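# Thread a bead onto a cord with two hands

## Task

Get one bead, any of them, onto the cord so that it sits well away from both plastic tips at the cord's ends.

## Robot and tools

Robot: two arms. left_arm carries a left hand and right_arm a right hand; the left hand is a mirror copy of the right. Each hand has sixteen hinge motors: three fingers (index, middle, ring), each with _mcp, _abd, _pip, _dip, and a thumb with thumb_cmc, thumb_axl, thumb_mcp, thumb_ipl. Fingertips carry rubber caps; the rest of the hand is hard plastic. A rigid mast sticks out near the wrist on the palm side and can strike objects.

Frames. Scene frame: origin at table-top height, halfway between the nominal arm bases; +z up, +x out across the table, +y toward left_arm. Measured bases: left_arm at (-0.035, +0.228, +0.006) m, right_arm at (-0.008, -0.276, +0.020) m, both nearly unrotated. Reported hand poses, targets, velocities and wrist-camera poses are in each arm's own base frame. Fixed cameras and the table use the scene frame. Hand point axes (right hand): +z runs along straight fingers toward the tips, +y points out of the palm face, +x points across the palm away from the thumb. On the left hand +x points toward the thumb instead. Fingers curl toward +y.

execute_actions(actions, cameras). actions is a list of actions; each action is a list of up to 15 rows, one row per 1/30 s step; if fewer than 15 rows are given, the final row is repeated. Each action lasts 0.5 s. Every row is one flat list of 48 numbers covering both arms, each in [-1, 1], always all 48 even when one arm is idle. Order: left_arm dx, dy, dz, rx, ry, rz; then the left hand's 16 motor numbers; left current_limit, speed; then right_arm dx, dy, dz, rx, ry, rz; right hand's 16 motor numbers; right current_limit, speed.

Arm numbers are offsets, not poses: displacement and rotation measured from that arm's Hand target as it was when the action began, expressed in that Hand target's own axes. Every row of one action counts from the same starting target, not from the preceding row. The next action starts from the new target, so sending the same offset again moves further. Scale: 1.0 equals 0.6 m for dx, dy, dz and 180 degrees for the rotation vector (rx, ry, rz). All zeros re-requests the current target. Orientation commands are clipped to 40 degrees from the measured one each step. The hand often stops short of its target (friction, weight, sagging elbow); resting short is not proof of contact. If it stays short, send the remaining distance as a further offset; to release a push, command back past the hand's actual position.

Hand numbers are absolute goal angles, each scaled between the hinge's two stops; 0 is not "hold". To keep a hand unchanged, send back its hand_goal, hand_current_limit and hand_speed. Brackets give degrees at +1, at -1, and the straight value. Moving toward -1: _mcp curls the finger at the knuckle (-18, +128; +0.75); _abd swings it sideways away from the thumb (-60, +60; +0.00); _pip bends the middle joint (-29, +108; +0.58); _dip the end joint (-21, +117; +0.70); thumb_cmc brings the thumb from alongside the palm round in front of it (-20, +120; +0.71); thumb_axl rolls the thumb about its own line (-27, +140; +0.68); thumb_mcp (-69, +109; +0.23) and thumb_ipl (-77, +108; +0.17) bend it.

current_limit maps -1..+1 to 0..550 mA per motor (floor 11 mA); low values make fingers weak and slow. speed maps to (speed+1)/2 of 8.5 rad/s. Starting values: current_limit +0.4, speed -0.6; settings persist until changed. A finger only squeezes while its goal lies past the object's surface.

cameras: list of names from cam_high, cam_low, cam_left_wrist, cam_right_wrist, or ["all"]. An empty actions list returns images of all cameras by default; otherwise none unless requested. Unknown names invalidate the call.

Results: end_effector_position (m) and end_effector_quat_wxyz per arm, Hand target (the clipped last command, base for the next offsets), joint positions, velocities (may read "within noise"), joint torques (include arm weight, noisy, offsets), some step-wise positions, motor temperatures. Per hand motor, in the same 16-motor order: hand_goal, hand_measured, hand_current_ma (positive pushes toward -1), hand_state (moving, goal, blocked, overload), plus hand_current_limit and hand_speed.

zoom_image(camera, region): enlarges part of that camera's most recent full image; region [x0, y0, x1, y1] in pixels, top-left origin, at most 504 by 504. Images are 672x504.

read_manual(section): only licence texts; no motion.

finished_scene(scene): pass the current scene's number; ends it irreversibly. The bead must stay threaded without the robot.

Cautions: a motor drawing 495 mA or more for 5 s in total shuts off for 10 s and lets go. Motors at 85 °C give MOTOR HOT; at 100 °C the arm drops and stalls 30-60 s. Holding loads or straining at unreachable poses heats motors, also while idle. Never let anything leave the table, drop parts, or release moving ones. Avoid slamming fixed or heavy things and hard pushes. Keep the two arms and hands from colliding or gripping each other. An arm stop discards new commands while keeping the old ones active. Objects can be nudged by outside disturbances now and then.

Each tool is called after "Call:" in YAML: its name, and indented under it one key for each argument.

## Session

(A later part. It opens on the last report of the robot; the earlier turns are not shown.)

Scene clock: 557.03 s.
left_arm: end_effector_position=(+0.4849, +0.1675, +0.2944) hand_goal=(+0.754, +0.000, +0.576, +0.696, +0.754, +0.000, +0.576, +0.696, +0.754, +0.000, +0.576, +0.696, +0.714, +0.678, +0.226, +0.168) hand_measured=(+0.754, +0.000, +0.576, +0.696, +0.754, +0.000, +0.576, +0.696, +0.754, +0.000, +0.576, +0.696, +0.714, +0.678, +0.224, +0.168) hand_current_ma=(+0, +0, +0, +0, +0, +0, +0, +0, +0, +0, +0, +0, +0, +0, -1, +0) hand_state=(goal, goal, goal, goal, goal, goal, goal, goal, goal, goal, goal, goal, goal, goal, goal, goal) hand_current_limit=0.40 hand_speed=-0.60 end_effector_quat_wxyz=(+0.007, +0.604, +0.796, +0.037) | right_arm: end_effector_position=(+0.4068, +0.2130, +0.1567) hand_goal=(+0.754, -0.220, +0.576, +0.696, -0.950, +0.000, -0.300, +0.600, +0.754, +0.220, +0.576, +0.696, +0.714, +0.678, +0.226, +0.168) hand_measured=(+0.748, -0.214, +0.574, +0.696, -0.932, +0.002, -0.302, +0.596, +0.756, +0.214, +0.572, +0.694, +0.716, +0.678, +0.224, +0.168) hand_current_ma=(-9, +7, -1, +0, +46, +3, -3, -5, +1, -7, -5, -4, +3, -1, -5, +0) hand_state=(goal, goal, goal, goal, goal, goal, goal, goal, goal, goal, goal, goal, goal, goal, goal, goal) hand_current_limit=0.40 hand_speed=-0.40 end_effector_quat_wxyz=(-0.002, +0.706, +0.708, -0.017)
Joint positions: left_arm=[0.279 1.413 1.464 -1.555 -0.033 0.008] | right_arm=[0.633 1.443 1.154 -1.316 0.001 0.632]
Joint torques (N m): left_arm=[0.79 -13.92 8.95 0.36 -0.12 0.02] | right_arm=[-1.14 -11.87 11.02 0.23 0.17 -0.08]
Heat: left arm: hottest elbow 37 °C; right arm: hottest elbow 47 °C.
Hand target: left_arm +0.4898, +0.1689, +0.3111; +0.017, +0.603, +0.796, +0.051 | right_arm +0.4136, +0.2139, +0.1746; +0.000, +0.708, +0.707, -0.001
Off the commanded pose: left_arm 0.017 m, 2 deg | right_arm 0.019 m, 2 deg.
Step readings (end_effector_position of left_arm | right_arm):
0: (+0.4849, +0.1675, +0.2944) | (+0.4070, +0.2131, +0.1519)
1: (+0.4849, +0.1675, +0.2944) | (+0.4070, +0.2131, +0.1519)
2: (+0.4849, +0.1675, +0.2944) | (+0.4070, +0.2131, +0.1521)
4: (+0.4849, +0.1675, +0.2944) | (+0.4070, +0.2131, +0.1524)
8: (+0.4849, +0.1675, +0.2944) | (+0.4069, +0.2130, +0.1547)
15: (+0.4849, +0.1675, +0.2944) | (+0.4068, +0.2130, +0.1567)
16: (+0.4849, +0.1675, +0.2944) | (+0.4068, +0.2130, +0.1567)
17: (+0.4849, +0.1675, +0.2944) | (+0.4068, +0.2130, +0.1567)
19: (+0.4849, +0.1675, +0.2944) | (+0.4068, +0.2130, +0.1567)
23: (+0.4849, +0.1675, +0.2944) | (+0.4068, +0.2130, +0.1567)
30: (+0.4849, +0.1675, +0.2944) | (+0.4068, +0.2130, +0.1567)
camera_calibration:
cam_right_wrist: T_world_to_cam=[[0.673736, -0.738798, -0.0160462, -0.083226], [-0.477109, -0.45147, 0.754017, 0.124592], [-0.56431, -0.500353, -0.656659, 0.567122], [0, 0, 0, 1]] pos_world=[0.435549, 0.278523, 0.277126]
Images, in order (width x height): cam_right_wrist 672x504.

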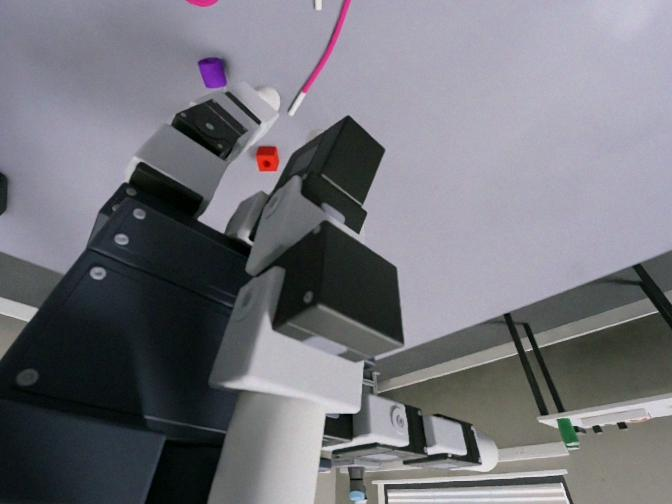

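Call:
execute_actions:
  actions:
    - [[0,0,0,0,0,0,0.754,0,0.576,0.696,0.754,0,0.576,0.696,0.754,0,0.576,0.696,0.714,0.678,0.226,0.168,0.4,-0.6,-0.005,-0.006,0.052,0,0,0,0.754,-0.22,0.576,0.696,-0.95,0,-0.3,0.6,0.754,0.22,0.576,0.696,0.714,0.678,0.226,0.168,0.4,-0.4]]
    - [[0,0,0,0,0,0,0.754,0,0.576,0.696,0.754,0,0.576,0.696,0.754,0,0.576,0.696,0.714,0.678,0.226,0.168,0.4,-0.6,0,0,0.052,0,0,0,0.754,-0.22,0.576,0.696,-0.95,0,-0.3,0.6,0.754,0.22,0.576,0.696,0.714,0.678,0.226,0.168,0.4,-0.4]]
  cameras: ["cam_right_wrist","cam_low"]

Call:
zoom_image:
  camera: "cam_right_wrist"
  region: [200, 40, 420, 200]

Call:
zoom_image:
  camera: "cam_low"
  region: [330, 210, 430, 290]

Scene clock: 577.77 s.
left_arm: end_effector_position=(+0.4849, +0.1675, +0.2944) hand_goal=(+0.754, +0.000, +0.576, +0.696, +0.754, +0.000, +0.576, +0.696, +0.754, +0.000, +0.576, +0.696, +0.714, +0.678, +0.226, +0.168) hand_measured=(+0.754, +0.000, +0.576, +0.696, +0.754, +0.000, +0.576, +0.696, +0.754, +0.000, +0.576, +0.696, +0.714, +0.678, +0.224, +0.168) hand_current_ma=(+0, +0, +0, +0, +0, +0, +0, +0, +0, +0, +0, +0, +0, +0, -1, +0) hand_state=(goal, goal, goal, goal, goal, goal, goal, goal, goal, goal, goal, goal, goal, goal, goal, goal) hand_current_limit=0.40 hand_speed=-0.60 end_effector_quat_wxyz=(+0.007, +0.604, +0.796, +0.037) | right_arm: end_effector_position=(+0.4035, +0.2105, +0.1125) hand_goal=(+0.754, -0.220, +0.576, +0.696, -0.950, +0.000, -0.300, +0.600, +0.754, +0.220, +0.576, +0.696, +0.714, +0.678, +0.226, +0.168) hand_measured=(+0.750, -0.214, +0.574, +0.696, -0.932, +0.002, -0.302, +0.596, +0.754, +0.214, +0.572, +0.694, +0.716, +0.678, +0.224, +0.168) hand_current_ma=(-7, +7, -1, +0, +44, +3, -3, -5, +1, -7, -5, -4, +3, -1, -5, +0) hand_state=(goal, goal, goal, goal, goal, goal, goal, goal, goal, goal, goal, goal, goal, goal, goal, goal) hand_current_limit=0.40 hand_speed=-0.40 end_effector_quat_wxyz=(-0.001, +0.707, +0.708, -0.007)
Joint positions: left_arm=[0.279 1.413 1.464 -1.555 -0.033 0.008] | right_arm=[0.633 1.463 1.049 -1.171 0.001 0.632]
Joint torques (N m): left_arm=[0.73 -13.92 8.95 0.35 -0.12 0.02] | right_arm=[-1.26 -9.88 8.85 1.46 0.16 -0.1]
Heat: left arm: hottest elbow 37 °C; right arm: hottest elbow 46 °C.
Hand target: left_arm +0.4898, +0.1689, +0.3111; +0.017, +0.603, +0.796, +0.051 | right_arm +0.4100, +0.2108, +0.1123; +0.000, +0.708, +0.707, -0.001
Off the commanded pose: left_arm 0.017 m, 2 deg | right_arm 0.007 m, 1 deg.
Step readings (end_effector_position of left_arm | right_arm):
0: (+0.4849, +0.1675, +0.2944) | (+0.4068, +0.2130, +0.1567)
1: (+0.4849, +0.1675, +0.2944) | (+0.4068, +0.2130, +0.1567)
2: (+0.4849, +0.1675, +0.2944) | (+0.4069, +0.2130, +0.1566)
4: (+0.4849, +0.1675, +0.2944) | (+0.4077, +0.2136, +0.1540)
8: (+0.4849, +0.1675, +0.2944) | (+0.4049, +0.2116, +0.1435)
15: (+0.4849, +0.1675, +0.2944) | (+0.4034, +0.2105, +0.1391)
16: (+0.4849, +0.1675, +0.2944) | (+0.4036, +0.2106, +0.1389)
17: (+0.4849, +0.1675, +0.2944) | (+0.4044, +0.2112, +0.1379)
19: (+0.4849, +0.1675, +0.2944) | (+0.4060, +0.2124, +0.1338)
23: (+0.4849, +0.1675, +0.2944) | (+0.4031, +0.2103, +0.1206)
30: (+0.4849, +0.1675, +0.2944) | (+0.4031, +0.2103, +0.1124)
camera_calibration:
cam_right_wrist: T_world_to_cam=[[0.673931, -0.738662, -0.01397, -0.0838281], [-0.488866, -0.460043, 0.741195, 0.163241], [-0.55392, -0.492685, -0.671144, 0.530872], [0, 0, 0, 1]] pos_world=[0.430358, 0.27473, 0.234127]
Images, in order (width x height): cam_low 672x504, cam_right_wrist 672x504.

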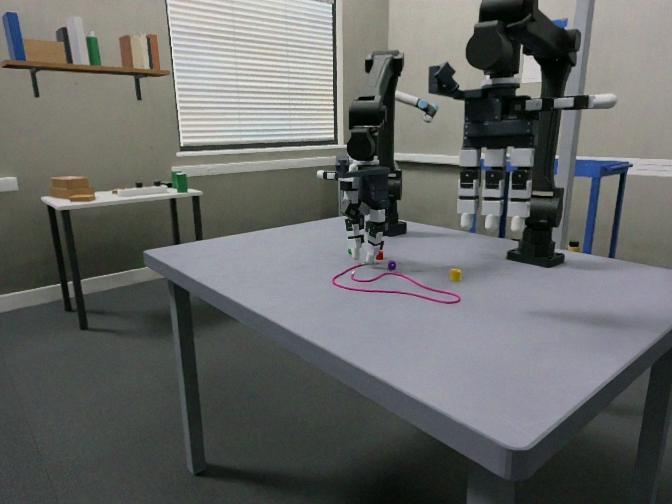

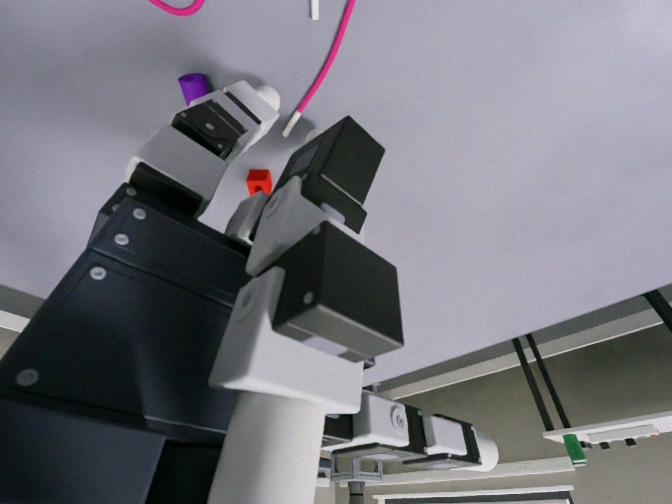

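Scaled by 2.291 from the camera's 672x504 image, which has a finer 960x720 frame.

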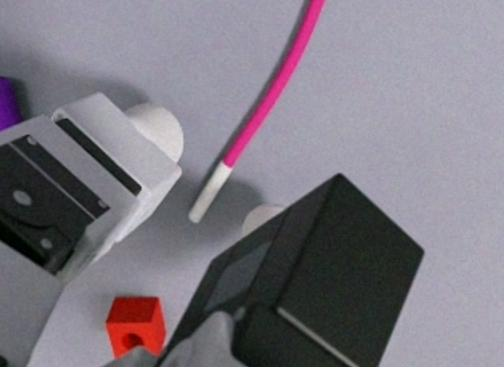

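Scaled by 5.040 from the camera's 672x504 image, which has a finer 960x720 frame.

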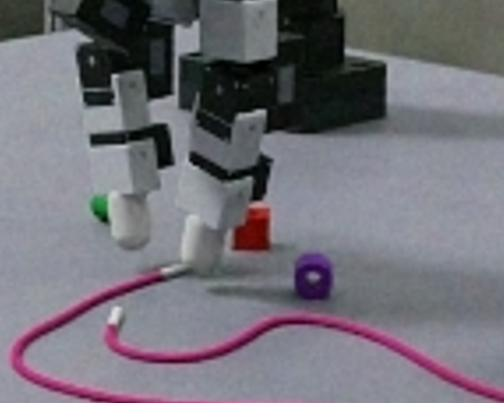

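Call:
execute_actions:
  actions:
    - [[0,0,0,0,0,0,0.754,0,0.576,0.696,0.754,0,0.576,0.696,0.754,0,0.576,0.696,0.714,0.678,0.226,0.168,0.4,-0.6,-0.005,0,0.02,0,0,0,0.754,-0.22,0.576,0.696,-0.95,0,-0.3,0.6,0.754,0.22,0.576,0.696,0.714,0.678,0.226,0.168,0.4,-0.85]]
    - [[0,0,0,0,0,0,0.754,0,0.576,0.696,0.754,0,0.576,0.696,0.754,0,0.576,0.696,0.714,0.678,0.226,0.168,0.4,-0.6,0,0,0.01,0,0,0,0.754,-0.28,0.576,0.696,-0.95,0,-0.3,0.6,0.754,0.28,0.576,0.696,0.714,0.678,0.226,0.168,0.4,-0.85]]
    - [[0,0,0,0,0,0,0.754,0,0.576,0.696,0.754,0,0.576,0.696,0.754,0,0.576,0.696,0.714,0.678,0.226,0.168,0.4,-0.6,0,0,0,0,0,0,0.754,-0.4,0.576,0.696,-0.95,0,-0.3,0.6,0.754,0.4,0.576,0.696,0.714,0.678,0.226,0.168,0.4,-0.9]]
    - [[0,0,0,0,0,0,0.754,0,0.576,0.696,0.754,0,0.576,0.696,0.754,0,0.576,0.696,0.714,0.678,0.226,0.168,0.4,-0.6,0,0,0,0,0,0,0.754,-0.4,0.576,0.696,-0.95,0,-0.3,0.6,0.754,0.4,0.576,0.696,0.714,0.678,0.226,0.168,0.4,-0.9]]
  cameras: ["cam_right_wrist","cam_low"]

Call:
zoom_image:
  camera: "cam_right_wrist"
  region: [200, 40, 420, 200]

Call:
zoom_image:
  camera: "cam_low"
  region: [330, 210, 430, 290]

Scene clock: 602.10 s.
left_arm: end_effector_position=(+0.4849, +0.1675, +0.2944) hand_goal=(+0.754, +0.000, +0.576, +0.696, +0.754, +0.000, +0.576, +0.696, +0.754, +0.000, +0.576, +0.696, +0.714, +0.678, +0.226, +0.168) hand_measured=(+0.754, +0.000, +0.576, +0.696, +0.754, +0.000, +0.576, +0.696, +0.754, +0.000, +0.576, +0.696, +0.714, +0.678, +0.224, +0.168) hand_current_ma=(+0, +0, +0, +0, +0, +0, +0, +0, +0, +0, +0, +0, +0, +0, -1, +0) hand_state=(goal, goal, goal, goal, goal, goal, goal, goal, goal, goal, goal, goal, goal, goal, goal, goal) hand_current_limit=0.40 hand_speed=-0.60 end_effector_quat_wxyz=(+0.007, +0.604, +0.796, +0.037) | right_arm: end_effector_position=(+0.4037, +0.2109, +0.0988) hand_goal=(+0.754, -0.400, +0.576, +0.696, -0.950, +0.000, -0.300, +0.600, +0.754, +0.400, +0.576, +0.696, +0.714, +0.678, +0.226, +0.168) hand_measured=(+0.750, -0.384, +0.574, +0.696, -0.932, +0.002, -0.302, +0.596, +0.754, +0.380, +0.576, +0.696, +0.716, +0.678, +0.224, +0.168) hand_current_ma=(-5, +31, -1, +0, +44, +3, -3, -5, +1, -40, +1, -1, +3, -1, -5, +0) hand_state=(goal, goal, goal, goal, goal, goal, goal, goal, goal, blocked, goal, goal, goal, goal, goal, goal) hand_current_limit=0.40 hand_speed=-0.90 end_effector_quat_wxyz=(+0.000, +0.706, +0.708, -0.002)
Joint positions: left_arm=[0.279 1.413 1.464 -1.555 -0.033 0.008] | right_arm=[0.633 1.473 1.02 -1.121 0 0.631]
Joint torques (N m): left_arm=[0.73 -13.98 8.96 0.35 -0.12 0.02] | right_arm=[-1.67 -9.41 8.34 1.47 0.18 -0.14]
Heat: left arm: hottest elbow 37 °C; right arm: hottest elbow 43 °C.
Hand target: left_arm +0.4898, +0.1689, +0.3111; +0.017, +0.603, +0.796, +0.051 | right_arm +0.4099, +0.2078, +0.0943; +0.000, +0.707, +0.707, -0.001
Off the commanded pose: left_arm 0.017 m, 2 deg | right_arm 0.008 m, 0 deg.
Step readings (end_effector_position of left_arm | right_arm):
0: (+0.4849, +0.1675, +0.2944) | (+0.4035, +0.2105, +0.1125)
1: (+0.4849, +0.1675, +0.2944) | (+0.4035, +0.2106, +0.1124)
2: (+0.4849, +0.1675, +0.2944) | (+0.4038, +0.2107, +0.1121)
4: (+0.4849, +0.1675, +0.2944) | (+0.4045, +0.2113, +0.1107)
8: (+0.4849, +0.1675, +0.2944) | (+0.4031, +0.2103, +0.1060)
15: (+0.4849, +0.1675, +0.2944) | (+0.4027, +0.2100, +0.1031)
16: (+0.4849, +0.1675, +0.2944) | (+0.4028, +0.2101, +0.1031)
17: (+0.4849, +0.1675, +0.2944) | (+0.4030, +0.2102, +0.1031)
19: (+0.4849, +0.1675, +0.2944) | (+0.4036, +0.2107, +0.1025)
23: (+0.4849, +0.1675, +0.2944) | (+0.4042, +0.2113, +0.1015)
30: (+0.4849, +0.1675, +0.2944) | (+0.4043, +0.2114, +0.1015)
31: (+0.4849, +0.1675, +0.2944) | (+0.4043, +0.2114, +0.1015)
32: (+0.4849, +0.1675, +0.2944) | (+0.4044, +0.2114, +0.1016)
34: (+0.4849, +0.1675, +0.2944) | (+0.4045, +0.2115, +0.1013)
38: (+0.4849, +0.1675, +0.2944) | (+0.4037, +0.2110, +0.0992)
45: (+0.4849, +0.1675, +0.2944) | (+0.4037, +0.2109, +0.0988)
46: (+0.4849, +0.1675, +0.2944) | (+0.4037, +0.2109, +0.0988)
47: (+0.4849, +0.1675, +0.2944) | (+0.4037, +0.2109, +0.0988)
49: (+0.4849, +0.1675, +0.2944) | (+0.4037, +0.2109, +0.0988)
53: (+0.4849, +0.1675, +0.2944) | (+0.4037, +0.2109, +0.0988)
60: (+0.4849, +0.1675, +0.2944) | (+0.4037, +0.2109, +0.0988)
camera_calibration:
cam_right_wrist: T_world_to_cam=[[0.674888, -0.737795, -0.0136063, -0.0845021], [-0.494317, -0.465707, 0.734008, 0.177694], [-0.547884, -0.488647, -0.679005, 0.519446], [0, 0, 0, 1]] pos_world=[0.429463, 0.274234, 0.221128]
Images, in order (width x height): cam_low 672x504, cam_right_wrist 672x504.

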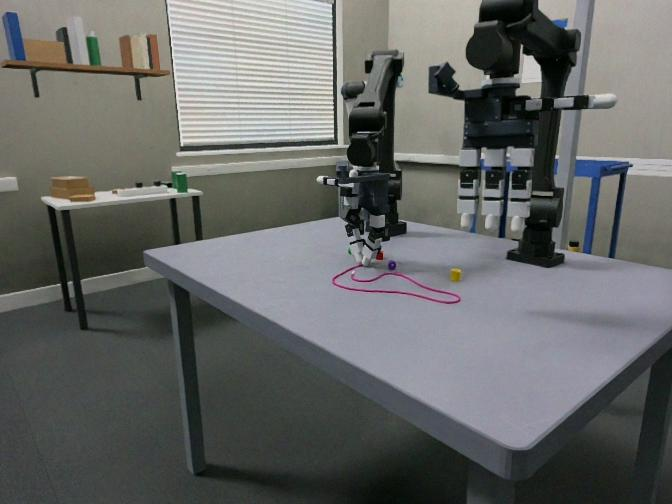

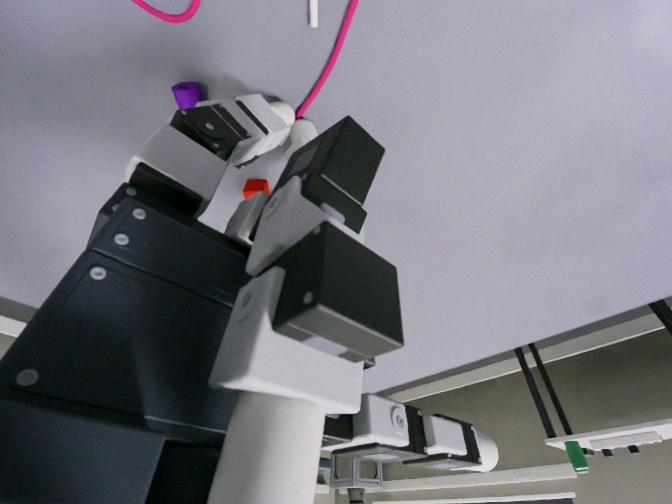

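Scaled by 2.291 from the camera's 672x504 image, which has a finer 960x720 frame.

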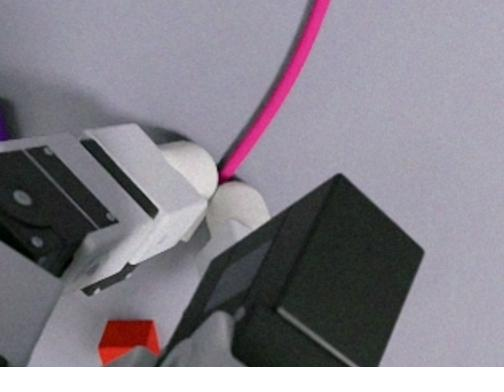

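Scaled by 5.040 from the camera's 672x504 image, which has a finer 960x720 frame.

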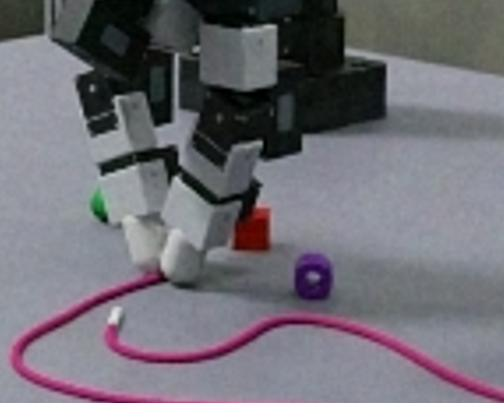

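Call:
execute_actions:
  actions:
    - [[0,0,0,0,0,0,0.754,0,0.576,0.696,0.754,0,0.576,0.696,0.754,0,0.576,0.696,0.714,0.678,0.226,0.168,0.4,-0.6,0,0,0,0,0,0,0.754,-0.6,0.576,0.696,-0.95,0,-0.3,0.6,0.754,0.6,0.576,0.696,0.714,0.678,0.226,0.168,0.6,-0.8]]
    - [[0,0,0,0,0,0,0.754,0,0.576,0.696,0.754,0,0.576,0.696,0.754,0,0.576,0.696,0.714,0.678,0.226,0.168,0.4,-0.6,0,0,0,0,0,0,0.754,-0.6,0.576,0.696,-0.95,0,-0.3,0.6,0.754,0.6,0.576,0.696,0.714,0.678,0.226,0.168,0.6,-0.8]]
  cameras: ["cam_right_wrist"]

Call:
zoom_image:
  camera: "cam_right_wrist"
  region: [250, 80, 350, 160]

Call:
execute_actions:
  actions:
    - [[0,0,0,0,0,0,0.754,0,0.576,0.696,0.754,0,0.576,0.696,0.754,0,0.576,0.696,0.714,0.678,0.226,0.168,0.4,-0.6,0,0.006,-0.02,0,0,0,0.754,-0.6,0.576,0.696,-0.95,0,-0.3,0.6,0.754,0.6,0.576,0.696,0.714,0.678,0.226,0.168,0.6,-0.8],[0,0,0,0,0,0,0.754,0,0.576,0.696,0.754,0,0.576,0.696,0.754,0,0.576,0.696,0.714,0.678,0.226,0.168,0.4,-0.6,0,0.006,-0.04,0,0,0,0.754,-0.6,0.576,0.696,-0.95,0,-0.3,0.6,0.754,0.6,0.576,0.696,0.714,0.678,0.226,0.168,0.6,-0.8]]
    - [[0,0,0,0,0,0,0.754,0,0.576,0.696,0.754,0,0.576,0.696,0.754,0,0.576,0.696,0.714,0.678,0.226,0.168,0.4,-0.6,0,0.006,-0.03,0,0,0,0.754,-0.6,0.576,0.696,-0.95,0,-0.3,0.6,0.754,0.6,0.576,0.696,0.714,0.678,0.226,0.168,0.6,-0.8]]
  cameras: ["cam_right_wrist","cam_low"]

Call:
zoom_image:
  camera: "cam_right_wrist"
  region: [200, 40, 420, 200]

Scene clock: 618.43 s.
left_arm: end_effector_position=(+0.4849, +0.1675, +0.2944) hand_goal=(+0.754, +0.000, +0.576, +0.696, +0.754, +0.000, +0.576, +0.696, +0.754, +0.000, +0.576, +0.696, +0.714, +0.678, +0.226, +0.168) hand_measured=(+0.754, +0.000, +0.576, +0.696, +0.754, +0.000, +0.576, +0.696, +0.754, +0.000, +0.576, +0.696, +0.714, +0.678, +0.224, +0.168) hand_current_ma=(+0, +0, +0, +0, +0, +0, +0, +0, +0, +0, +0, +0, +0, +0, -1, +0) hand_state=(goal, goal, goal, goal, goal, goal, goal, goal, goal, goal, goal, goal, goal, goal, goal, goal) hand_current_limit=0.40 hand_speed=-0.60 end_effector_quat_wxyz=(+0.007, +0.604, +0.796, +0.037) | right_arm: end_effector_position=(+0.4037, +0.2109, +0.0988) hand_goal=(+0.754, -0.600, +0.576, +0.696, -0.950, +0.000, -0.300, +0.600, +0.754, +0.600, +0.576, +0.696, +0.714, +0.678, +0.226, +0.168) hand_measured=(+0.750, -0.390, +0.574, +0.696, -0.932, +0.002, -0.302, +0.596, +0.754, +0.386, +0.576, +0.696, +0.716, +0.678, +0.224, +0.168) hand_current_ma=(-5, +440, -1, +0, +44, +3, -3, -5, +1, -440, +1, -1, +3, -1, -5, +0) hand_state=(goal, blocked, goal, goal, goal, goal, goal, goal, goal, blocked, goal, goal, goal, goal, goal, goal) hand_current_limit=0.60 hand_speed=-0.80 end_effector_quat_wxyz=(+0.000, +0.706, +0.708, -0.002)
Joint positions: left_arm=[0.279 1.413 1.464 -1.555 -0.033 0.008] | right_arm=[0.633 1.473 1.02 -1.121 0 0.631]
Joint torques (N m): left_arm=[0.73 -13.92 8.96 0.35 -0.12 0.02] | right_arm=[-1.67 -9.41 8.32 1.47 0.18 -0.14]
Motor temperatures (°C): left_arm=[22 29 38 23 20 22] | right_arm=[21 25 42 21 23 23]
Heat: left arm: hottest elbow 38 °C; right arm: hottest elbow 42 °C.
Hand target: left_arm +0.4898, +0.1689, +0.3111; +0.017, +0.603, +0.796, +0.051 | right_arm +0.4099, +0.2078, +0.0943; +0.000, +0.707, +0.707, -0.001
Off the commanded pose: left_arm 0.017 m, 2 deg | right_arm 0.008 m, 0 deg.
Step readings (end_effector_position of left_arm | right_arm):
0: (+0.4849, +0.1675, +0.2944) | (+0.4037, +0.2109, +0.0988)
1: (+0.4849, +0.1675, +0.2944) | (+0.4037, +0.2109, +0.0988)
2: (+0.4849, +0.1675, +0.2944) | (+0.4037, +0.2109, +0.0988)
4: (+0.4849, +0.1675, +0.2944) | (+0.4037, +0.2109, +0.0988)
8: (+0.4849, +0.1675, +0.2944) | (+0.4037, +0.2109, +0.0988)
15: (+0.4849, +0.1675, +0.2944) | (+0.4037, +0.2109, +0.0988)
16: (+0.4849, +0.1675, +0.2944) | (+0.4037, +0.2109, +0.0988)
17: (+0.4849, +0.1675, +0.2944) | (+0.4037, +0.2109, +0.0988)
19: (+0.4849, +0.1675, +0.2944) | (+0.4037, +0.2109, +0.0988)
23: (+0.4849, +0.1675, +0.2944) | (+0.4037, +0.2109, +0.0988)
30: (+0.4849, +0.1675, +0.2944) | (+0.4037, +0.2109, +0.0988)
camera_calibration:
cam_right_wrist: T_world_to_cam=[[0.674888, -0.737795, -0.0136063, -0.0845021], [-0.494317, -0.465707, 0.734008, 0.177694], [-0.547884, -0.488647, -0.679005, 0.519446], [0, 0, 0, 1]] pos_world=[0.429463, 0.274234, 0.221128]
Images, in order (width x height): cam_right_wrist 672x504.

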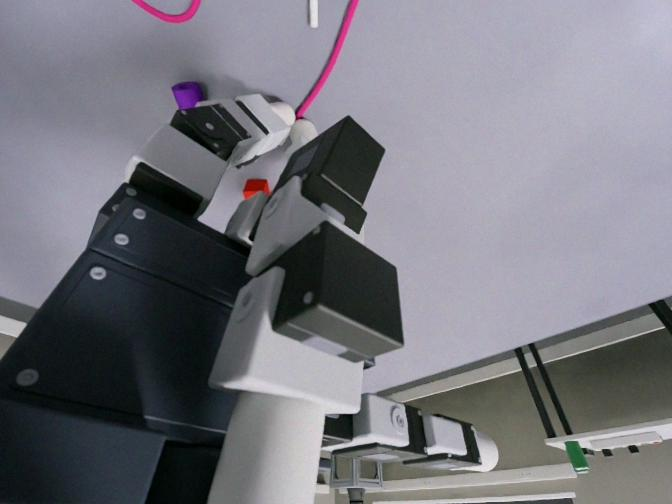

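Scaled by 5.040 from the camera's 672x504 image, which has a finer 960x720 frame.

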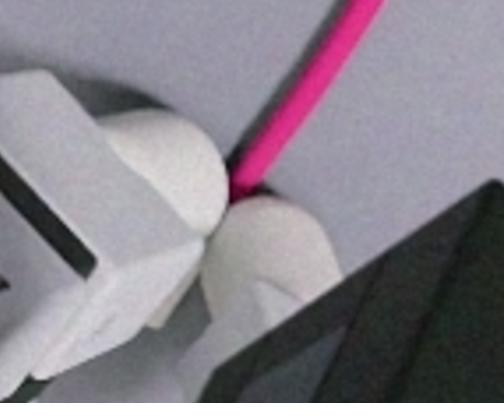

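Scene clock: 619.63 s.
left_arm: end_effector_position=(+0.4849, +0.1675, +0.2944) hand_goal=(+0.754, +0.000, +0.576, +0.696, +0.754, +0.000, +0.576, +0.696, +0.754, +0.000, +0.576, +0.696, +0.714, +0.678, +0.226, +0.168) hand_measured=(+0.754, +0.000, +0.576, +0.696, +0.754, +0.000, +0.576, +0.696, +0.754, +0.000, +0.576, +0.696, +0.714, +0.678, +0.224, +0.168) hand_current_ma=(+0, +0, +0, +0, +0, +0, +0, +0, +0, +0, +0, +0, +0, +0, -1, +0) hand_state=(goal, goal, goal, goal, goal, goal, goal, goal, goal, goal, goal, goal, goal, goal, goal, goal) hand_current_limit=0.40 hand_speed=-0.60 end_effector_quat_wxyz=(+0.007, +0.604, +0.796, +0.037) | right_arm: end_effector_position=(+0.3995, +0.2032, +0.1106) hand_goal=(+0.754, -0.600, +0.576, +0.696, -0.950, +0.000, -0.300, +0.600, +0.754, +0.600, +0.576, +0.696, +0.714, +0.678, +0.226, +0.168) hand_measured=(+0.750, -0.390, +0.574, +0.696, -0.932, +0.002, -0.302, +0.596, +0.754, +0.386, +0.576, +0.696, +0.716, +0.678, +0.224, +0.168) hand_current_ma=(-5, +440, -1, +0, +44, +3, -3, -5, +1, -440, +1, -1, +3, -1, -5, +0) hand_state=(goal, blocked, goal, goal, goal, goal, goal, goal, goal, blocked, goal, goal, goal, goal, goal, goal) hand_current_limit=0.60 hand_speed=-0.80 end_effector_quat_wxyz=(-0.004, +0.706, +0.708, -0.026)
Joint positions: left_arm=[0.279 1.413 1.464 -1.555 -0.033 0.008] | right_arm=[0.624 1.468 1.055 -1.211 0 0.622]
Joint torques (N m): left_arm=[0.79 -13.92 8.95 0.35 -0.12 0.02] | right_arm=[-1.73 -11.69 12.45 0.09 0.22 -0.13]
Heat: left arm: hottest elbow 38 °C; right arm: hottest elbow 42 °C.
Hand target: left_arm +0.4898, +0.1689, +0.3111; +0.017, +0.603, +0.796, +0.051 | right_arm +0.4172, +0.2078, +0.1364; +0.000, +0.708, +0.707, -0.001
Off the commanded pose: left_arm 0.017 m, 2 deg | right_arm 0.032 m, 3 deg.
Step readings (end_effector_position of left_arm | right_arm):
0: (+0.4849, +0.1675, +0.2944) | (+0.4037, +0.2109, +0.0988)
1: (+0.4849, +0.1675, +0.2944) | (+0.4037, +0.2109, +0.0988)
2: (+0.4849, +0.1675, +0.2944) | (+0.4038, +0.2108, +0.0988)
4: (+0.4849, +0.1675, +0.2944) | (+0.4029, +0.2100, +0.0986)
8: (+0.4849, +0.1675, +0.2944) | (+0.3987, +0.2058, +0.0974)
15: (+0.4849, +0.1675, +0.2944) | (+0.3968, +0.2037, +0.0969)
16: (+0.4849, +0.1675, +0.2944) | (+0.3966, +0.2035, +0.0968)
17: (+0.4849, +0.1675, +0.2944) | (+0.3961, +0.2032, +0.0972)
19: (+0.4849, +0.1675, +0.2944) | (+0.3952, +0.2021, +0.0990)
23: (+0.4849, +0.1675, +0.2944) | (+0.3975, +0.2025, +0.1052)
30: (+0.4849, +0.1675, +0.2944) | (+0.3998, +0.2034, +0.1107)
camera_calibration:
cam_right_wrist: T_world_to_cam=[[0.673655, -0.73879, -0.0194502, -0.0858097], [-0.464461, -0.443691, 0.76643, 0.143443], [-0.57486, -0.507276, -0.642034, 0.531798], [0, 0, 0, 1]] pos_world=[0.43014, 0.270017, 0.229824]
Images, in order (width x height): cam_low 672x504, cam_right_wrist 672x504.

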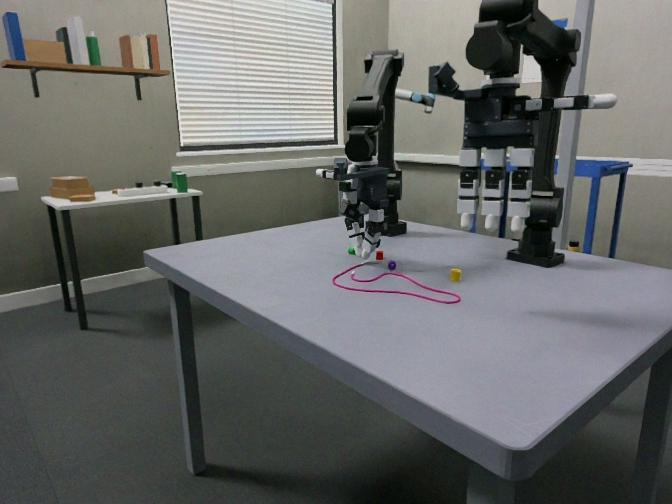

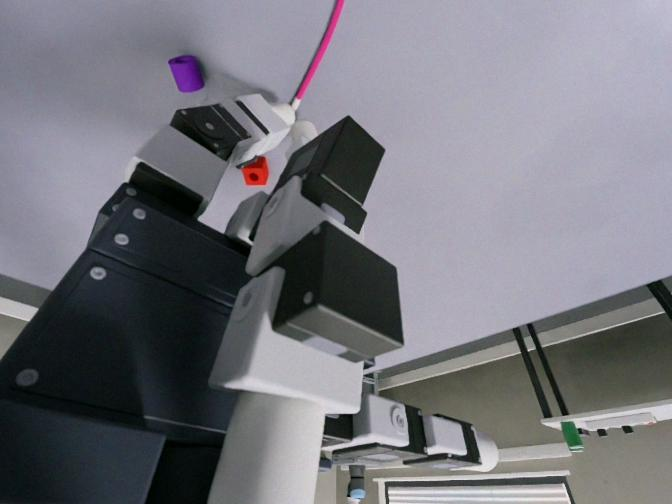

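Scaled by 2.291 from the camera's 672x504 image, which has a finer 960x720 frame.

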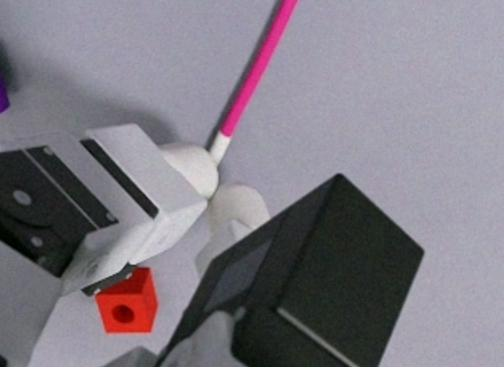

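Call:
execute_actions:
  actions:
    - [[0,0,0,0,0,0,0.754,0,0.576,0.696,0.754,0,0.576,0.696,0.754,0,0.576,0.696,0.714,0.678,0.226,0.168,0.4,-0.6,0,0,-0.03,0,0,0,0.754,0,0.576,0.696,-0.95,0,-0.3,0.6,0.754,0,0.576,0.696,0.714,0.678,0.226,0.168,0.4,-0.2],[0,0,0,0,0,0,0.754,0,0.576,0.696,0.754,0,0.576,0.696,0.754,0,0.576,0.696,0.714,0.678,0.226,0.168,0.4,-0.6,0,0,-0.06,0,0,0,0.754,0,0.576,0.696,-0.95,0,-0.3,0.6,0.754,0,0.576,0.696,0.714,0.678,0.226,0.168,0.4,-0.2]]
    - [[0,0,0,0,0,0,0.754,0,0.576,0.696,0.754,0,0.576,0.696,0.754,0,0.576,0.696,0.714,0.678,0.226,0.168,0.4,-0.6,0,0,0,0,0,0,0.754,0,0.576,0.696,0,0,-0.3,0.6,0.85,0,-0.95,-0.2,0.714,0.678,0.226,0.168,0.4,-0.2]]
    - [[0,0,0,0,0,0,0.754,0,0.576,0.696,0.754,0,0.576,0.696,0.754,0,0.576,0.696,0.714,0.678,0.226,0.168,0.4,-0.6,0,0,0,0,0,0,0.754,0,0.796,-0.855,0.754,0,0.796,-0.855,0.85,0,-0.95,-0.2,0.714,0.678,0.226,0.168,0.4,-0.2]]
    - [[0,0,0,0,0,0,0.754,0,0.576,0.696,0.754,0,0.576,0.696,0.754,0,0.576,0.696,0.714,0.678,0.226,0.168,0.4,-0.6,0,0,0,0,0,0,0.754,0,0.796,-0.855,0.754,0,0.796,-0.855,0.85,0,-0.95,-0.2,0.714,0.678,0.226,0.168,0.4,-0.2]]
  cameras: ["cam_right_wrist","cam_low"]

Call:
zoom_image:
  camera: "cam_right_wrist"
  region: [180, 40, 440, 240]

Call:
zoom_image:
  camera: "cam_low"
  region: [310, 190, 430, 290]

Scene clock: 727.93 s.
left_arm: end_effector_position=(+0.4849, +0.1675, +0.2944) hand_goal=(+0.754, +0.000, +0.576, +0.696, +0.754, +0.000, +0.576, +0.696, +0.754, +0.000, +0.576, +0.696, +0.714, +0.678, +0.226, +0.168) hand_measured=(+0.754, +0.000, +0.576, +0.696, +0.754, +0.000, +0.576, +0.696, +0.754, +0.000, +0.576, +0.696, +0.714, +0.678, +0.224, +0.168) hand_current_ma=(+0, +0, +0, +0, +0, +0, +0, +0, +0, +0, +0, +0, +0, +0, -1, +0) hand_state=(goal, goal, goal, goal, goal, goal, goal, goal, goal, goal, goal, goal, goal, goal, goal, goal) hand_current_limit=0.40 hand_speed=-0.60 end_effector_quat_wxyz=(+0.007, +0.604, +0.796, +0.037) | right_arm: end_effector_position=(+0.4018, +0.2049, +0.1512) hand_goal=(+0.754, +0.000, +0.796, -0.854, +0.754, +0.000, +0.796, -0.854, +0.850, +0.000, -0.950, -0.200, +0.714, +0.678, +0.226, +0.168) hand_measured=(+0.750, -0.004, +0.792, -0.850, +0.750, +0.002, +0.792, -0.850, +0.848, +0.004, -0.942, -0.196, +0.716, +0.678, +0.224, +0.168) hand_current_ma=(-5, -4, -6, +5, -5, +3, -6, +6, -4, +4, +15, +4, +3, -1, -5, +0) hand_state=(goal, goal, goal, goal, goal, goal, goal, goal, goal, goal, goal, goal, goal, goal, goal, goal) hand_current_limit=0.40 hand_speed=-0.20 end_effector_quat_wxyz=(-0.003, +0.706, +0.708, -0.020)
Joint positions: left_arm=[0.279 1.413 1.464 -1.555 -0.033 0.008] | right_arm=[0.624 1.43 1.126 -1.309 0 0.621]
Joint torques (N m): left_arm=[0.79 -13.92 8.96 0.35 -0.12 0.02] | right_arm=[-1.79 -10.52 12.66 0.13 0.18 -0.14]
Heat: left arm: hottest elbow 39 °C; right arm: hottest elbow 46 °C.
Hand target: left_arm +0.4898, +0.1689, +0.3111; +0.017, +0.603, +0.796, +0.051 | right_arm +0.4172, +0.2080, +0.1723; +0.000, +0.708, +0.707, -0.001
Off the commanded pose: left_arm 0.017 m, 2 deg | right_arm 0.026 m, 2 deg.
Step readings (end_effector_position of left_arm | right_arm):
0: (+0.4849, +0.1675, +0.2944) | (+0.3994, +0.2032, +0.1106)
1: (+0.4849, +0.1675, +0.2944) | (+0.3993, +0.2031, +0.1106)
2: (+0.4849, +0.1675, +0.2944) | (+0.3989, +0.2028, +0.1111)
4: (+0.4849, +0.1675, +0.2944) | (+0.3970, +0.2014, +0.1150)
8: (+0.4849, +0.1675, +0.2944) | (+0.3980, +0.2022, +0.1317)
15: (+0.4849, +0.1675, +0.2944) | (+0.4027, +0.2056, +0.1513)
16: (+0.4849, +0.1675, +0.2944) | (+0.4027, +0.2055, +0.1514)
17: (+0.4849, +0.1675, +0.2944) | (+0.4025, +0.2054, +0.1514)
19: (+0.4849, +0.1675, +0.2944) | (+0.4021, +0.2051, +0.1513)
23: (+0.4849, +0.1675, +0.2944) | (+0.4020, +0.2051, +0.1513)
30: (+0.4849, +0.1675, +0.2944) | (+0.4020, +0.2051, +0.1513)
31: (+0.4849, +0.1675, +0.2944) | (+0.4020, +0.2051, +0.1513)
32: (+0.4849, +0.1675, +0.2944) | (+0.4020, +0.2051, +0.1513)
34: (+0.4849, +0.1675, +0.2944) | (+0.4020, +0.2051, +0.1513)
38: (+0.4849, +0.1675, +0.2944) | (+0.4020, +0.2051, +0.1513)
45: (+0.4849, +0.1675, +0.2944) | (+0.4018, +0.2049, +0.1512)
46: (+0.4849, +0.1675, +0.2944) | (+0.4018, +0.2049, +0.1512)
47: (+0.4849, +0.1675, +0.2944) | (+0.4018, +0.2049, +0.1512)
49: (+0.4849, +0.1675, +0.2944) | (+0.4018, +0.2049, +0.1512)
53: (+0.4849, +0.1675, +0.2944) | (+0.4018, +0.2049, +0.1512)
60: (+0.4849, +0.1675, +0.2944) | (+0.4018, +0.2049, +0.1512)
camera_calibration:
cam_right_wrist: T_world_to_cam=[[0.674409, -0.738138, -0.0180496, -0.0860302], [-0.471455, -0.449306, 0.758851, 0.119267], [-0.568246, -0.503266, -0.651015, 0.558027], [0, 0, 0, 1]] pos_world=[0.431345, 0.270921, 0.271225]
Images, in order (width x height): cam_low 672x504, cam_right_wrist 672x504.

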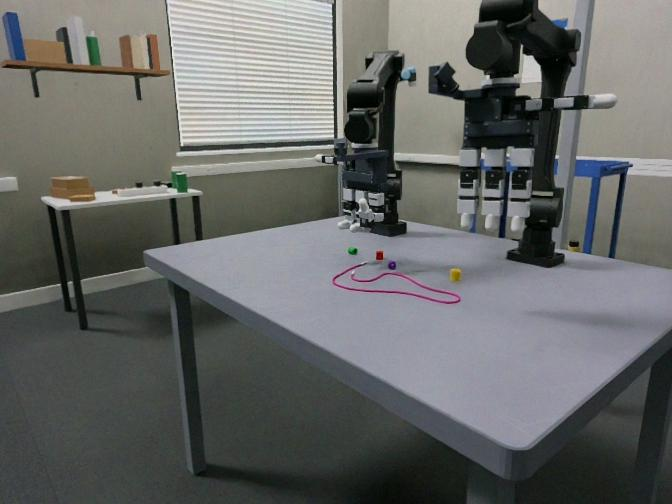

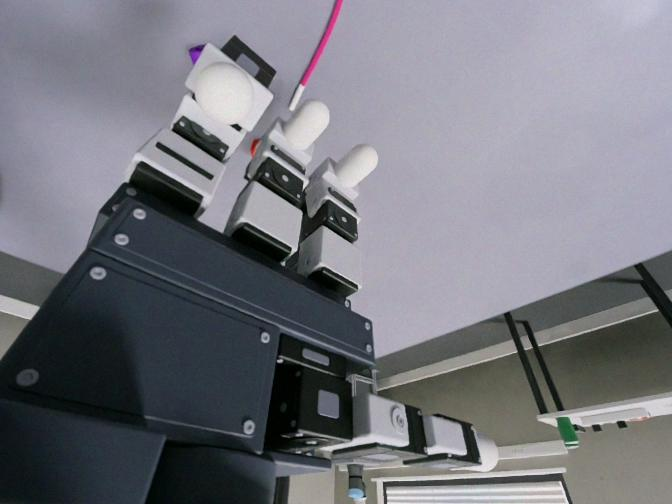

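Scaled by 1.938 from the camera's 672x504 image, which has a finer 960x720 frame.

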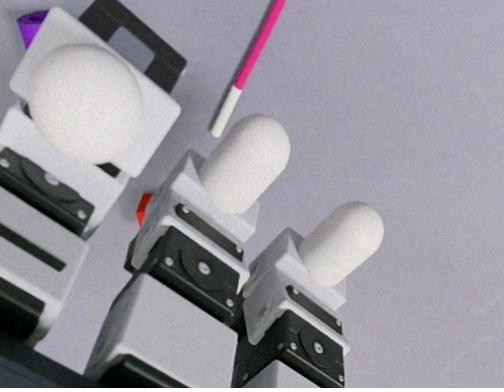

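Scaled by 4.200 from the camera's 672x504 image, which has a finer 960x720 frame.

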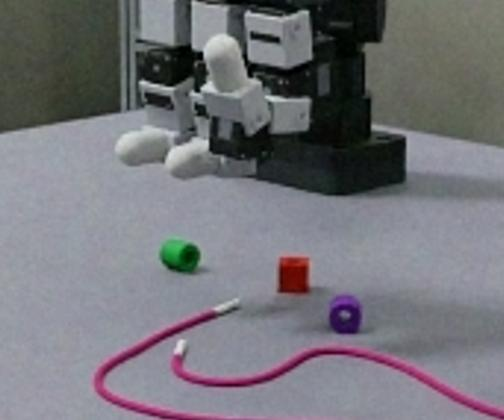

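Call:
execute_actions:
  actions:
    - [[0,0,0,0,0,0,0.754,0,0.576,0.696,0.754,0,0.576,0.696,0.754,0,0.576,0.696,0.714,0.678,0.226,0.168,0.4,-0.6,0.058,0.02,0,0,0,-0.044,0.754,0,0.796,-0.855,0.754,0,0.796,-0.855,0.85,0,-0.95,-0.2,0.714,0.678,0.226,0.168,0.4,-0.2]]
    - [[0,0,0,0,0,0,0.754,0,0.576,0.696,0.754,0,0.576,0.696,0.754,0,0.576,0.696,0.714,0.678,0.226,0.168,0.4,-0.6,0,0,0.077,0,0,0,0.754,0,0.796,-0.855,0.754,0,0.796,-0.855,0.85,0,-0.95,-0.2,0.714,0.678,0.226,0.168,0.4,-0.2]]
    - [[0,0,0,0,0,0,0.754,0,0.576,0.696,0.754,0,0.576,0.696,0.754,0,0.576,0.696,0.714,0.678,0.226,0.168,0.4,-0.6,0,0,0.077,0,0,0,0.754,0,0.796,-0.855,0.754,0,0.796,-0.855,0.85,0,-0.95,-0.2,0.714,0.678,0.226,0.168,0.4,-0.2]]
  cameras: ["cam_right_wrist","cam_low","cam_high"]

Call:
zoom_image:
  camera: "cam_right_wrist"
  region: [180, 40, 440, 240]

Call:
zoom_image:
  camera: "cam_low"
  region: [330, 210, 430, 290]

Call:
zoom_image:
  camera: "cam_high"
  region: [270, 160, 370, 240]

Scene clock: 759.13 s.
left_arm: end_effector_position=(+0.4849, +0.1675, +0.2944) hand_goal=(+0.754, +0.000, +0.576, +0.696, +0.754, +0.000, +0.576, +0.696, +0.754, +0.000, +0.576, +0.696, +0.714, +0.678, +0.226, +0.168) hand_measured=(+0.754, +0.000, +0.576, +0.696, +0.754, +0.000, +0.576, +0.696, +0.754, +0.000, +0.576, +0.696, +0.714, +0.678, +0.224, +0.168) hand_current_ma=(+0, +0, +0, +0, +0, +0, +0, +0, +0, +0, +0, +0, +0, +0, -1, +0) hand_state=(goal, goal, goal, goal, goal, goal, goal, goal, goal, goal, goal, goal, goal, goal, goal, goal) hand_current_limit=0.40 hand_speed=-0.60 end_effector_quat_wxyz=(+0.007, +0.604, +0.796, +0.037) | right_arm: end_effector_position=(+0.4256, +0.2323, +0.0759) hand_goal=(+0.754, +0.000, +0.796, -0.854, +0.754, +0.000, +0.796, -0.854, +0.850, +0.000, -0.950, -0.200, +0.714, +0.678, +0.226, +0.168) hand_measured=(+0.752, -0.004, +0.792, -0.850, +0.750, +0.002, +0.792, -0.850, +0.848, +0.004, -0.942, -0.196, +0.716, +0.678, +0.224, +0.168) hand_current_ma=(-4, -4, -5, +5, -5, +3, -4, +6, -2, +4, +13, +4, +3, -1, -5, +0) hand_state=(goal, goal, goal, goal, goal, goal, goal, goal, goal, goal, goal, goal, goal, goal, goal, goal) hand_current_limit=0.40 hand_speed=-0.20 end_effector_quat_wxyz=(-0.002, +0.666, +0.746, -0.012)
Joint positions: left_arm=[0.279 1.413 1.464 -1.555 -0.033 0.008] | right_arm=[0.628 1.57 1.067 -1.091 0 0.514]
Joint torques (N m): left_arm=[0.73 -13.98 8.96 0.35 -0.12 0.02] | right_arm=[0.38 -11.69 8.72 1.37 0.13 -0.14]
Motor temperatures (°C): left_arm=[22 29 39 23 20 22] | right_arm=[21 25 51 21 23 23]
Heat: left arm: hottest elbow 39 °C; right arm: hottest elbow 51 °C.
Hand target: left_arm +0.4898, +0.1689, +0.3111; +0.017, +0.603, +0.796, +0.051 | right_arm +0.4291, +0.2426, +0.0798; +0.000, +0.657, +0.754, -0.001
Off the commanded pose: left_arm 0.017 m, 2 deg | right_arm 0.011 m, 2 deg.
Step readings (end_effector_position of left_arm | right_arm):
0: (+0.4849, +0.1675, +0.2944) | (+0.4018, +0.2049, +0.1512)
1: (+0.4849, +0.1675, +0.2944) | (+0.4019, +0.2051, +0.1512)
2: (+0.4849, +0.1675, +0.2944) | (+0.4023, +0.2059, +0.1517)
4: (+0.4849, +0.1675, +0.2944) | (+0.4053, +0.2094, +0.1535)
8: (+0.4849, +0.1675, +0.2944) | (+0.4144, +0.2202, +0.1580)
15: (+0.4849, +0.1675, +0.2944) | (+0.4180, +0.2259, +0.1564)
16: (+0.4849, +0.1675, +0.2944) | (+0.4180, +0.2261, +0.1558)
17: (+0.4849, +0.1675, +0.2944) | (+0.4186, +0.2267, +0.1553)
19: (+0.4849, +0.1675, +0.2944) | (+0.4234, +0.2303, +0.1534)
23: (+0.4849, +0.1675, +0.2944) | (+0.4283, +0.2341, +0.1408)
30: (+0.4849, +0.1675, +0.2944) | (+0.4259, +0.2325, +0.1240)
31: (+0.4849, +0.1675, +0.2944) | (+0.4262, +0.2327, +0.1239)
32: (+0.4849, +0.1675, +0.2944) | (+0.4274, +0.2336, +0.1228)
34: (+0.4849, +0.1675, +0.2944) | (+0.4299, +0.2354, +0.1171)
38: (+0.4849, +0.1675, +0.2944) | (+0.4270, +0.2333, +0.0948)
45: (+0.4849, +0.1675, +0.2944) | (+0.4249, +0.2318, +0.0757)
camera_calibration:
cam_right_wrist: T_world_to_cam=[[0.752485, -0.658356, -0.0182505, -0.134934], [-0.427097, -0.50888, 0.747415, 0.195819], [-0.501353, -0.554624, -0.664106, 0.52077], [0, 0, 0, 1]] pos_world=[0.446259, 0.299646, 0.197026]
Images, in order (width x height): cam_high 672x504, cam_low 672x504, cam_right_wrist 672x504.

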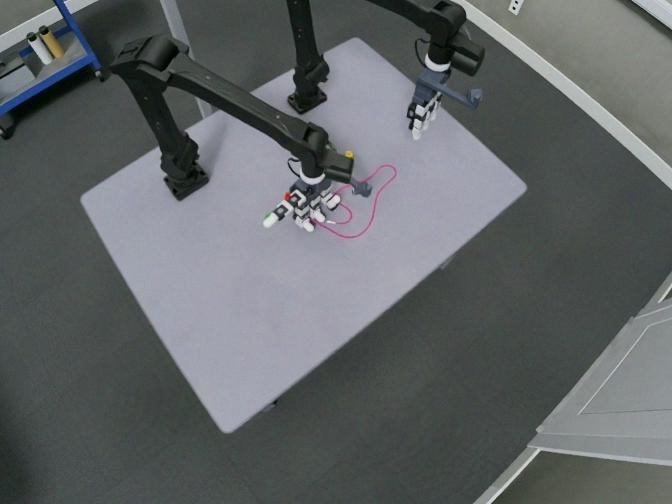

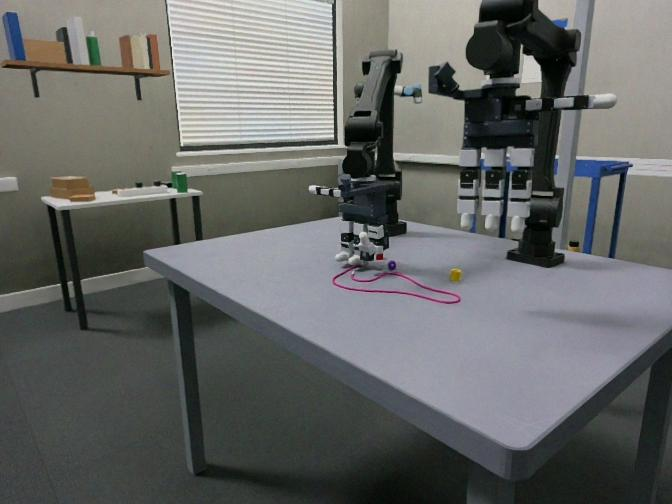

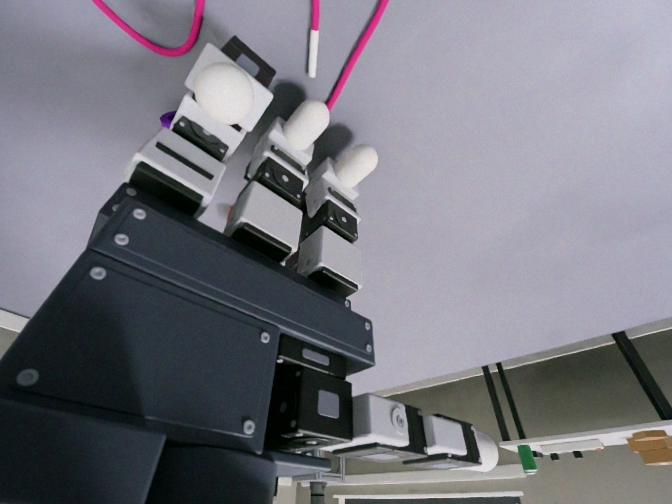

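Scaled by 1.938 from the camera's 672x504 image, which has a finer 960x720 frame.

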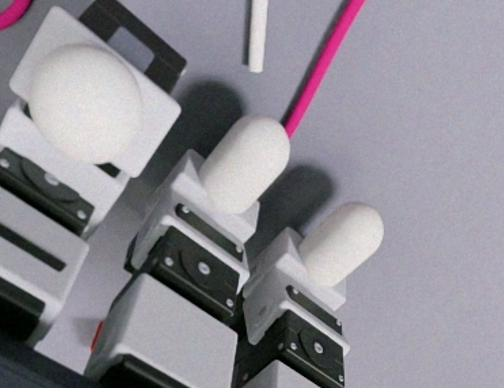

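Scaled by 5.040 from the camera's 672x504 image, which has a finer 960x720 frame.

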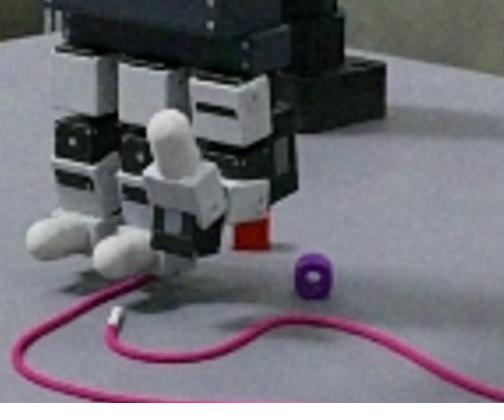

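Scaled by 5.040 from the camera's 672x504 image, which has a finer 960x720 frame.

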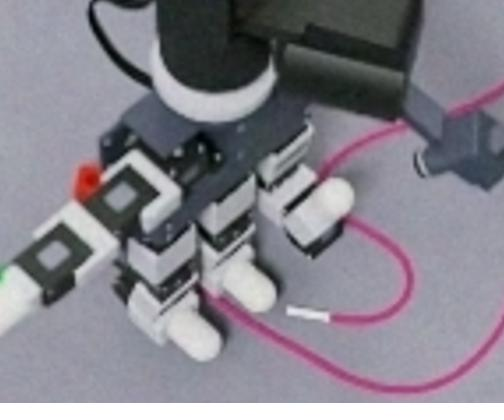

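Call:
execute_actions:
  actions:
    - [[0,0,0,0,0,0,0.754,0,0.576,0.696,0.754,0,0.576,0.696,0.754,0,0.576,0.696,0.714,0.678,0.226,0.168,0.4,-0.6,0.016,0.002,0,0,0,0,0.754,0,0.796,-0.855,0.754,0,0.796,-0.855,0.85,0,-0.95,-0.2,0.714,0.678,0.226,0.168,0.4,-0.2]]
    - [[0,0,0,0,0,0,0.754,0,0.576,0.696,0.754,0,0.576,0.696,0.754,0,0.576,0.696,0.714,0.678,0.226,0.168,0.4,-0.6,0,0,0.008,0,0,0,0.754,0,0.796,-0.855,0.754,0,0.796,-0.855,0.85,0,-0.95,-0.2,0.714,0.678,0.226,0.168,0.4,-0.2]]
  cameras: ["cam_right_wrist","cam_low","cam_high"]

Call:
zoom_image:
  camera: "cam_right_wrist"
  region: [240, 60, 400, 220]

Call:
zoom_image:
  camera: "cam_high"
  region: [280, 190, 350, 240]

Scene clock: 773.73 s.
left_arm: end_effector_position=(+0.4849, +0.1675, +0.2944) hand_goal=(+0.754, +0.000, +0.576, +0.696, +0.754, +0.000, +0.576, +0.696, +0.754, +0.000, +0.576, +0.696, +0.714, +0.678, +0.226, +0.168) hand_measured=(+0.754, +0.000, +0.576, +0.696, +0.754, +0.000, +0.576, +0.696, +0.754, +0.000, +0.576, +0.696, +0.714, +0.678, +0.224, +0.168) hand_current_ma=(+0, +0, +0, +0, +0, +0, +0, +0, +0, +0, +0, +0, +0, +0, -1, +0) hand_state=(goal, goal, goal, goal, goal, goal, goal, goal, goal, goal, goal, goal, goal, goal, goal, goal) hand_current_limit=0.40 hand_speed=-0.60 end_effector_quat_wxyz=(+0.007, +0.604, +0.796, +0.037) | right_arm: end_effector_position=(+0.4235, +0.2406, +0.0726) hand_goal=(+0.754, +0.000, +0.796, -0.854, +0.754, +0.000, +0.796, -0.854, +0.850, +0.000, -0.950, -0.200, +0.714, +0.678, +0.226, +0.168) hand_measured=(+0.752, -0.004, +0.792, -0.850, +0.750, +0.002, +0.792, -0.850, +0.848, +0.004, -0.942, -0.196, +0.716, +0.678, +0.224, +0.168) hand_current_ma=(-4, -4, -5, +5, -5, +3, -4, +6, -2, +4, +13, +4, +3, -1, -5, +0) hand_state=(goal, goal, goal, goal, goal, goal, goal, goal, goal, goal, goal, goal, goal, goal, goal, goal) hand_current_limit=0.40 hand_speed=-0.20 end_effector_quat_wxyz=(-0.002, +0.659, +0.752, -0.011)
Joint positions: left_arm=[0.279 1.413 1.464 -1.555 -0.033 0.008] | right_arm=[0.644 1.579 1.067 -1.081 0 0.514]
Joint torques (N m): left_arm=[0.73 -13.98 8.96 0.35 -0.12 0.02] | right_arm=[0.62 -10.87 9.51 1.39 0.12 0.01]
Heat: left arm: hottest elbow 39 °C; right arm: hottest elbow 48 °C.
Hand target: left_arm +0.4898, +0.1689, +0.3111; +0.017, +0.603, +0.796, +0.051 | right_arm +0.4291, +0.2523, +0.0751; +0.000, +0.657, +0.754, -0.001
Off the commanded pose: left_arm 0.017 m, 2 deg | right_arm 0.013 m, 1 deg.
Step readings (end_effector_position of left_arm | right_arm):
0: (+0.4849, +0.1675, +0.2944) | (+0.4256, +0.2323, +0.0759)
1: (+0.4849, +0.1675, +0.2944) | (+0.4256, +0.2323, +0.0759)
2: (+0.4849, +0.1675, +0.2944) | (+0.4253, +0.2328, +0.0759)
4: (+0.4849, +0.1675, +0.2944) | (+0.4248, +0.2338, +0.0759)
8: (+0.4849, +0.1675, +0.2944) | (+0.4230, +0.2370, +0.0759)
15: (+0.4849, +0.1675, +0.2944) | (+0.4217, +0.2393, +0.0757)
16: (+0.4849, +0.1675, +0.2944) | (+0.4217, +0.2393, +0.0757)
17: (+0.4849, +0.1675, +0.2944) | (+0.4218, +0.2393, +0.0756)
19: (+0.4849, +0.1675, +0.2944) | (+0.4223, +0.2397, +0.0752)
23: (+0.4849, +0.1675, +0.2944) | (+0.4232, +0.2404, +0.0736)
30: (+0.4849, +0.1675, +0.2944) | (+0.4234, +0.2405, +0.0726)
camera_calibration:
cam_right_wrist: T_world_to_cam=[[0.763205, -0.645912, -0.0177513, -0.135503], [-0.420061, -0.516841, 0.745938, 0.200542], [-0.490985, -0.561847, -0.665779, 0.519578], [0, 0, 0, 1]] pos_world=[0.442761, 0.308049, 0.193926]
Images, in order (width x height): cam_high 672x504, cam_low 672x504, cam_right_wrist 672x504.

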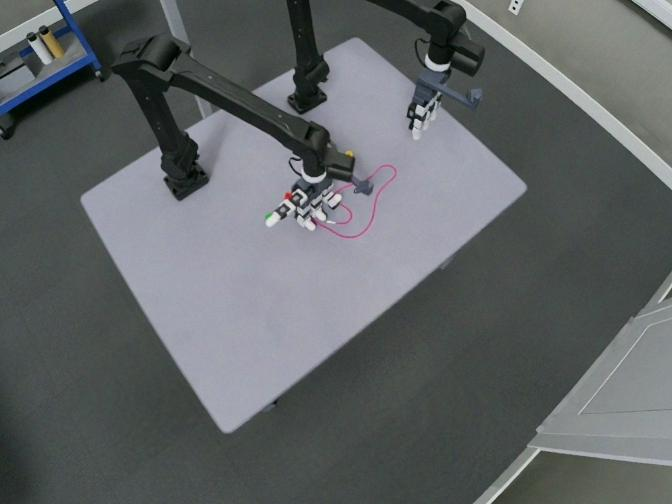

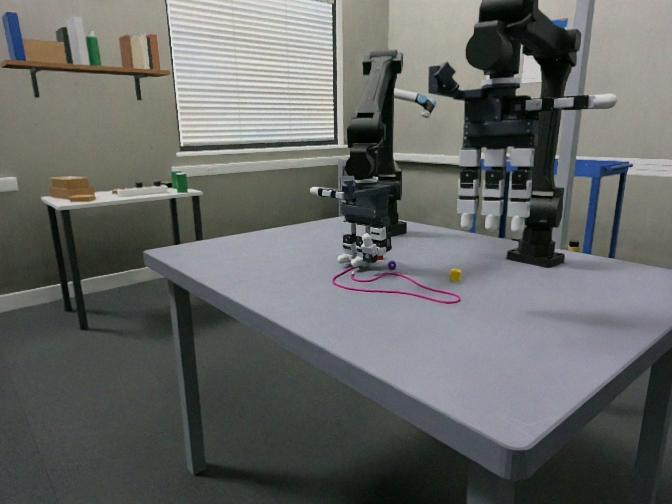

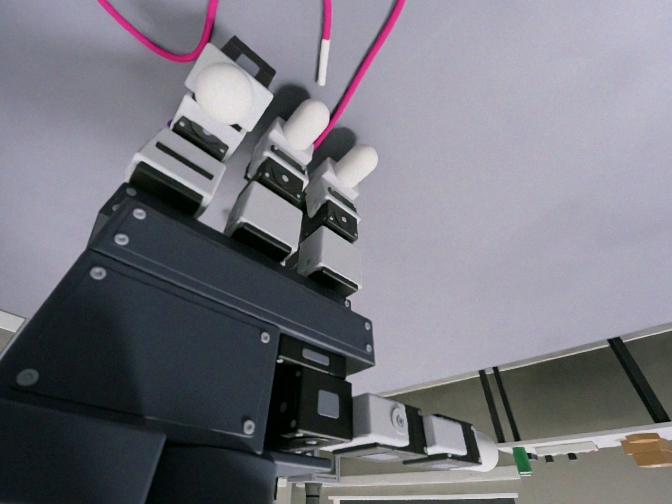

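Scaled by 3.150 from the camera's 672x504 image, which has a finer 960x720 frame.

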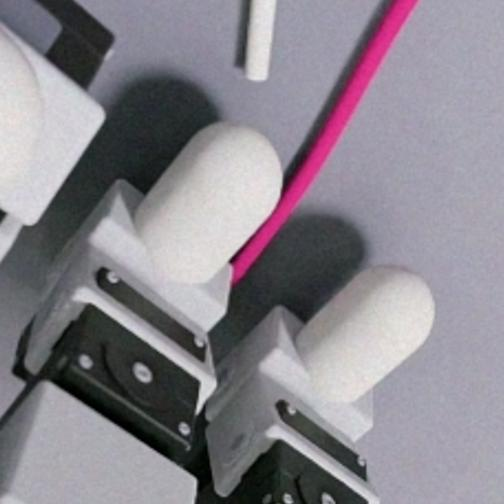

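Scaled by 7.200 from the camera's 672x504 image, which has a finer 960x720 frame.

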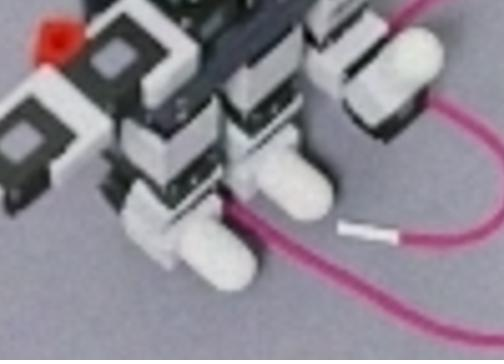

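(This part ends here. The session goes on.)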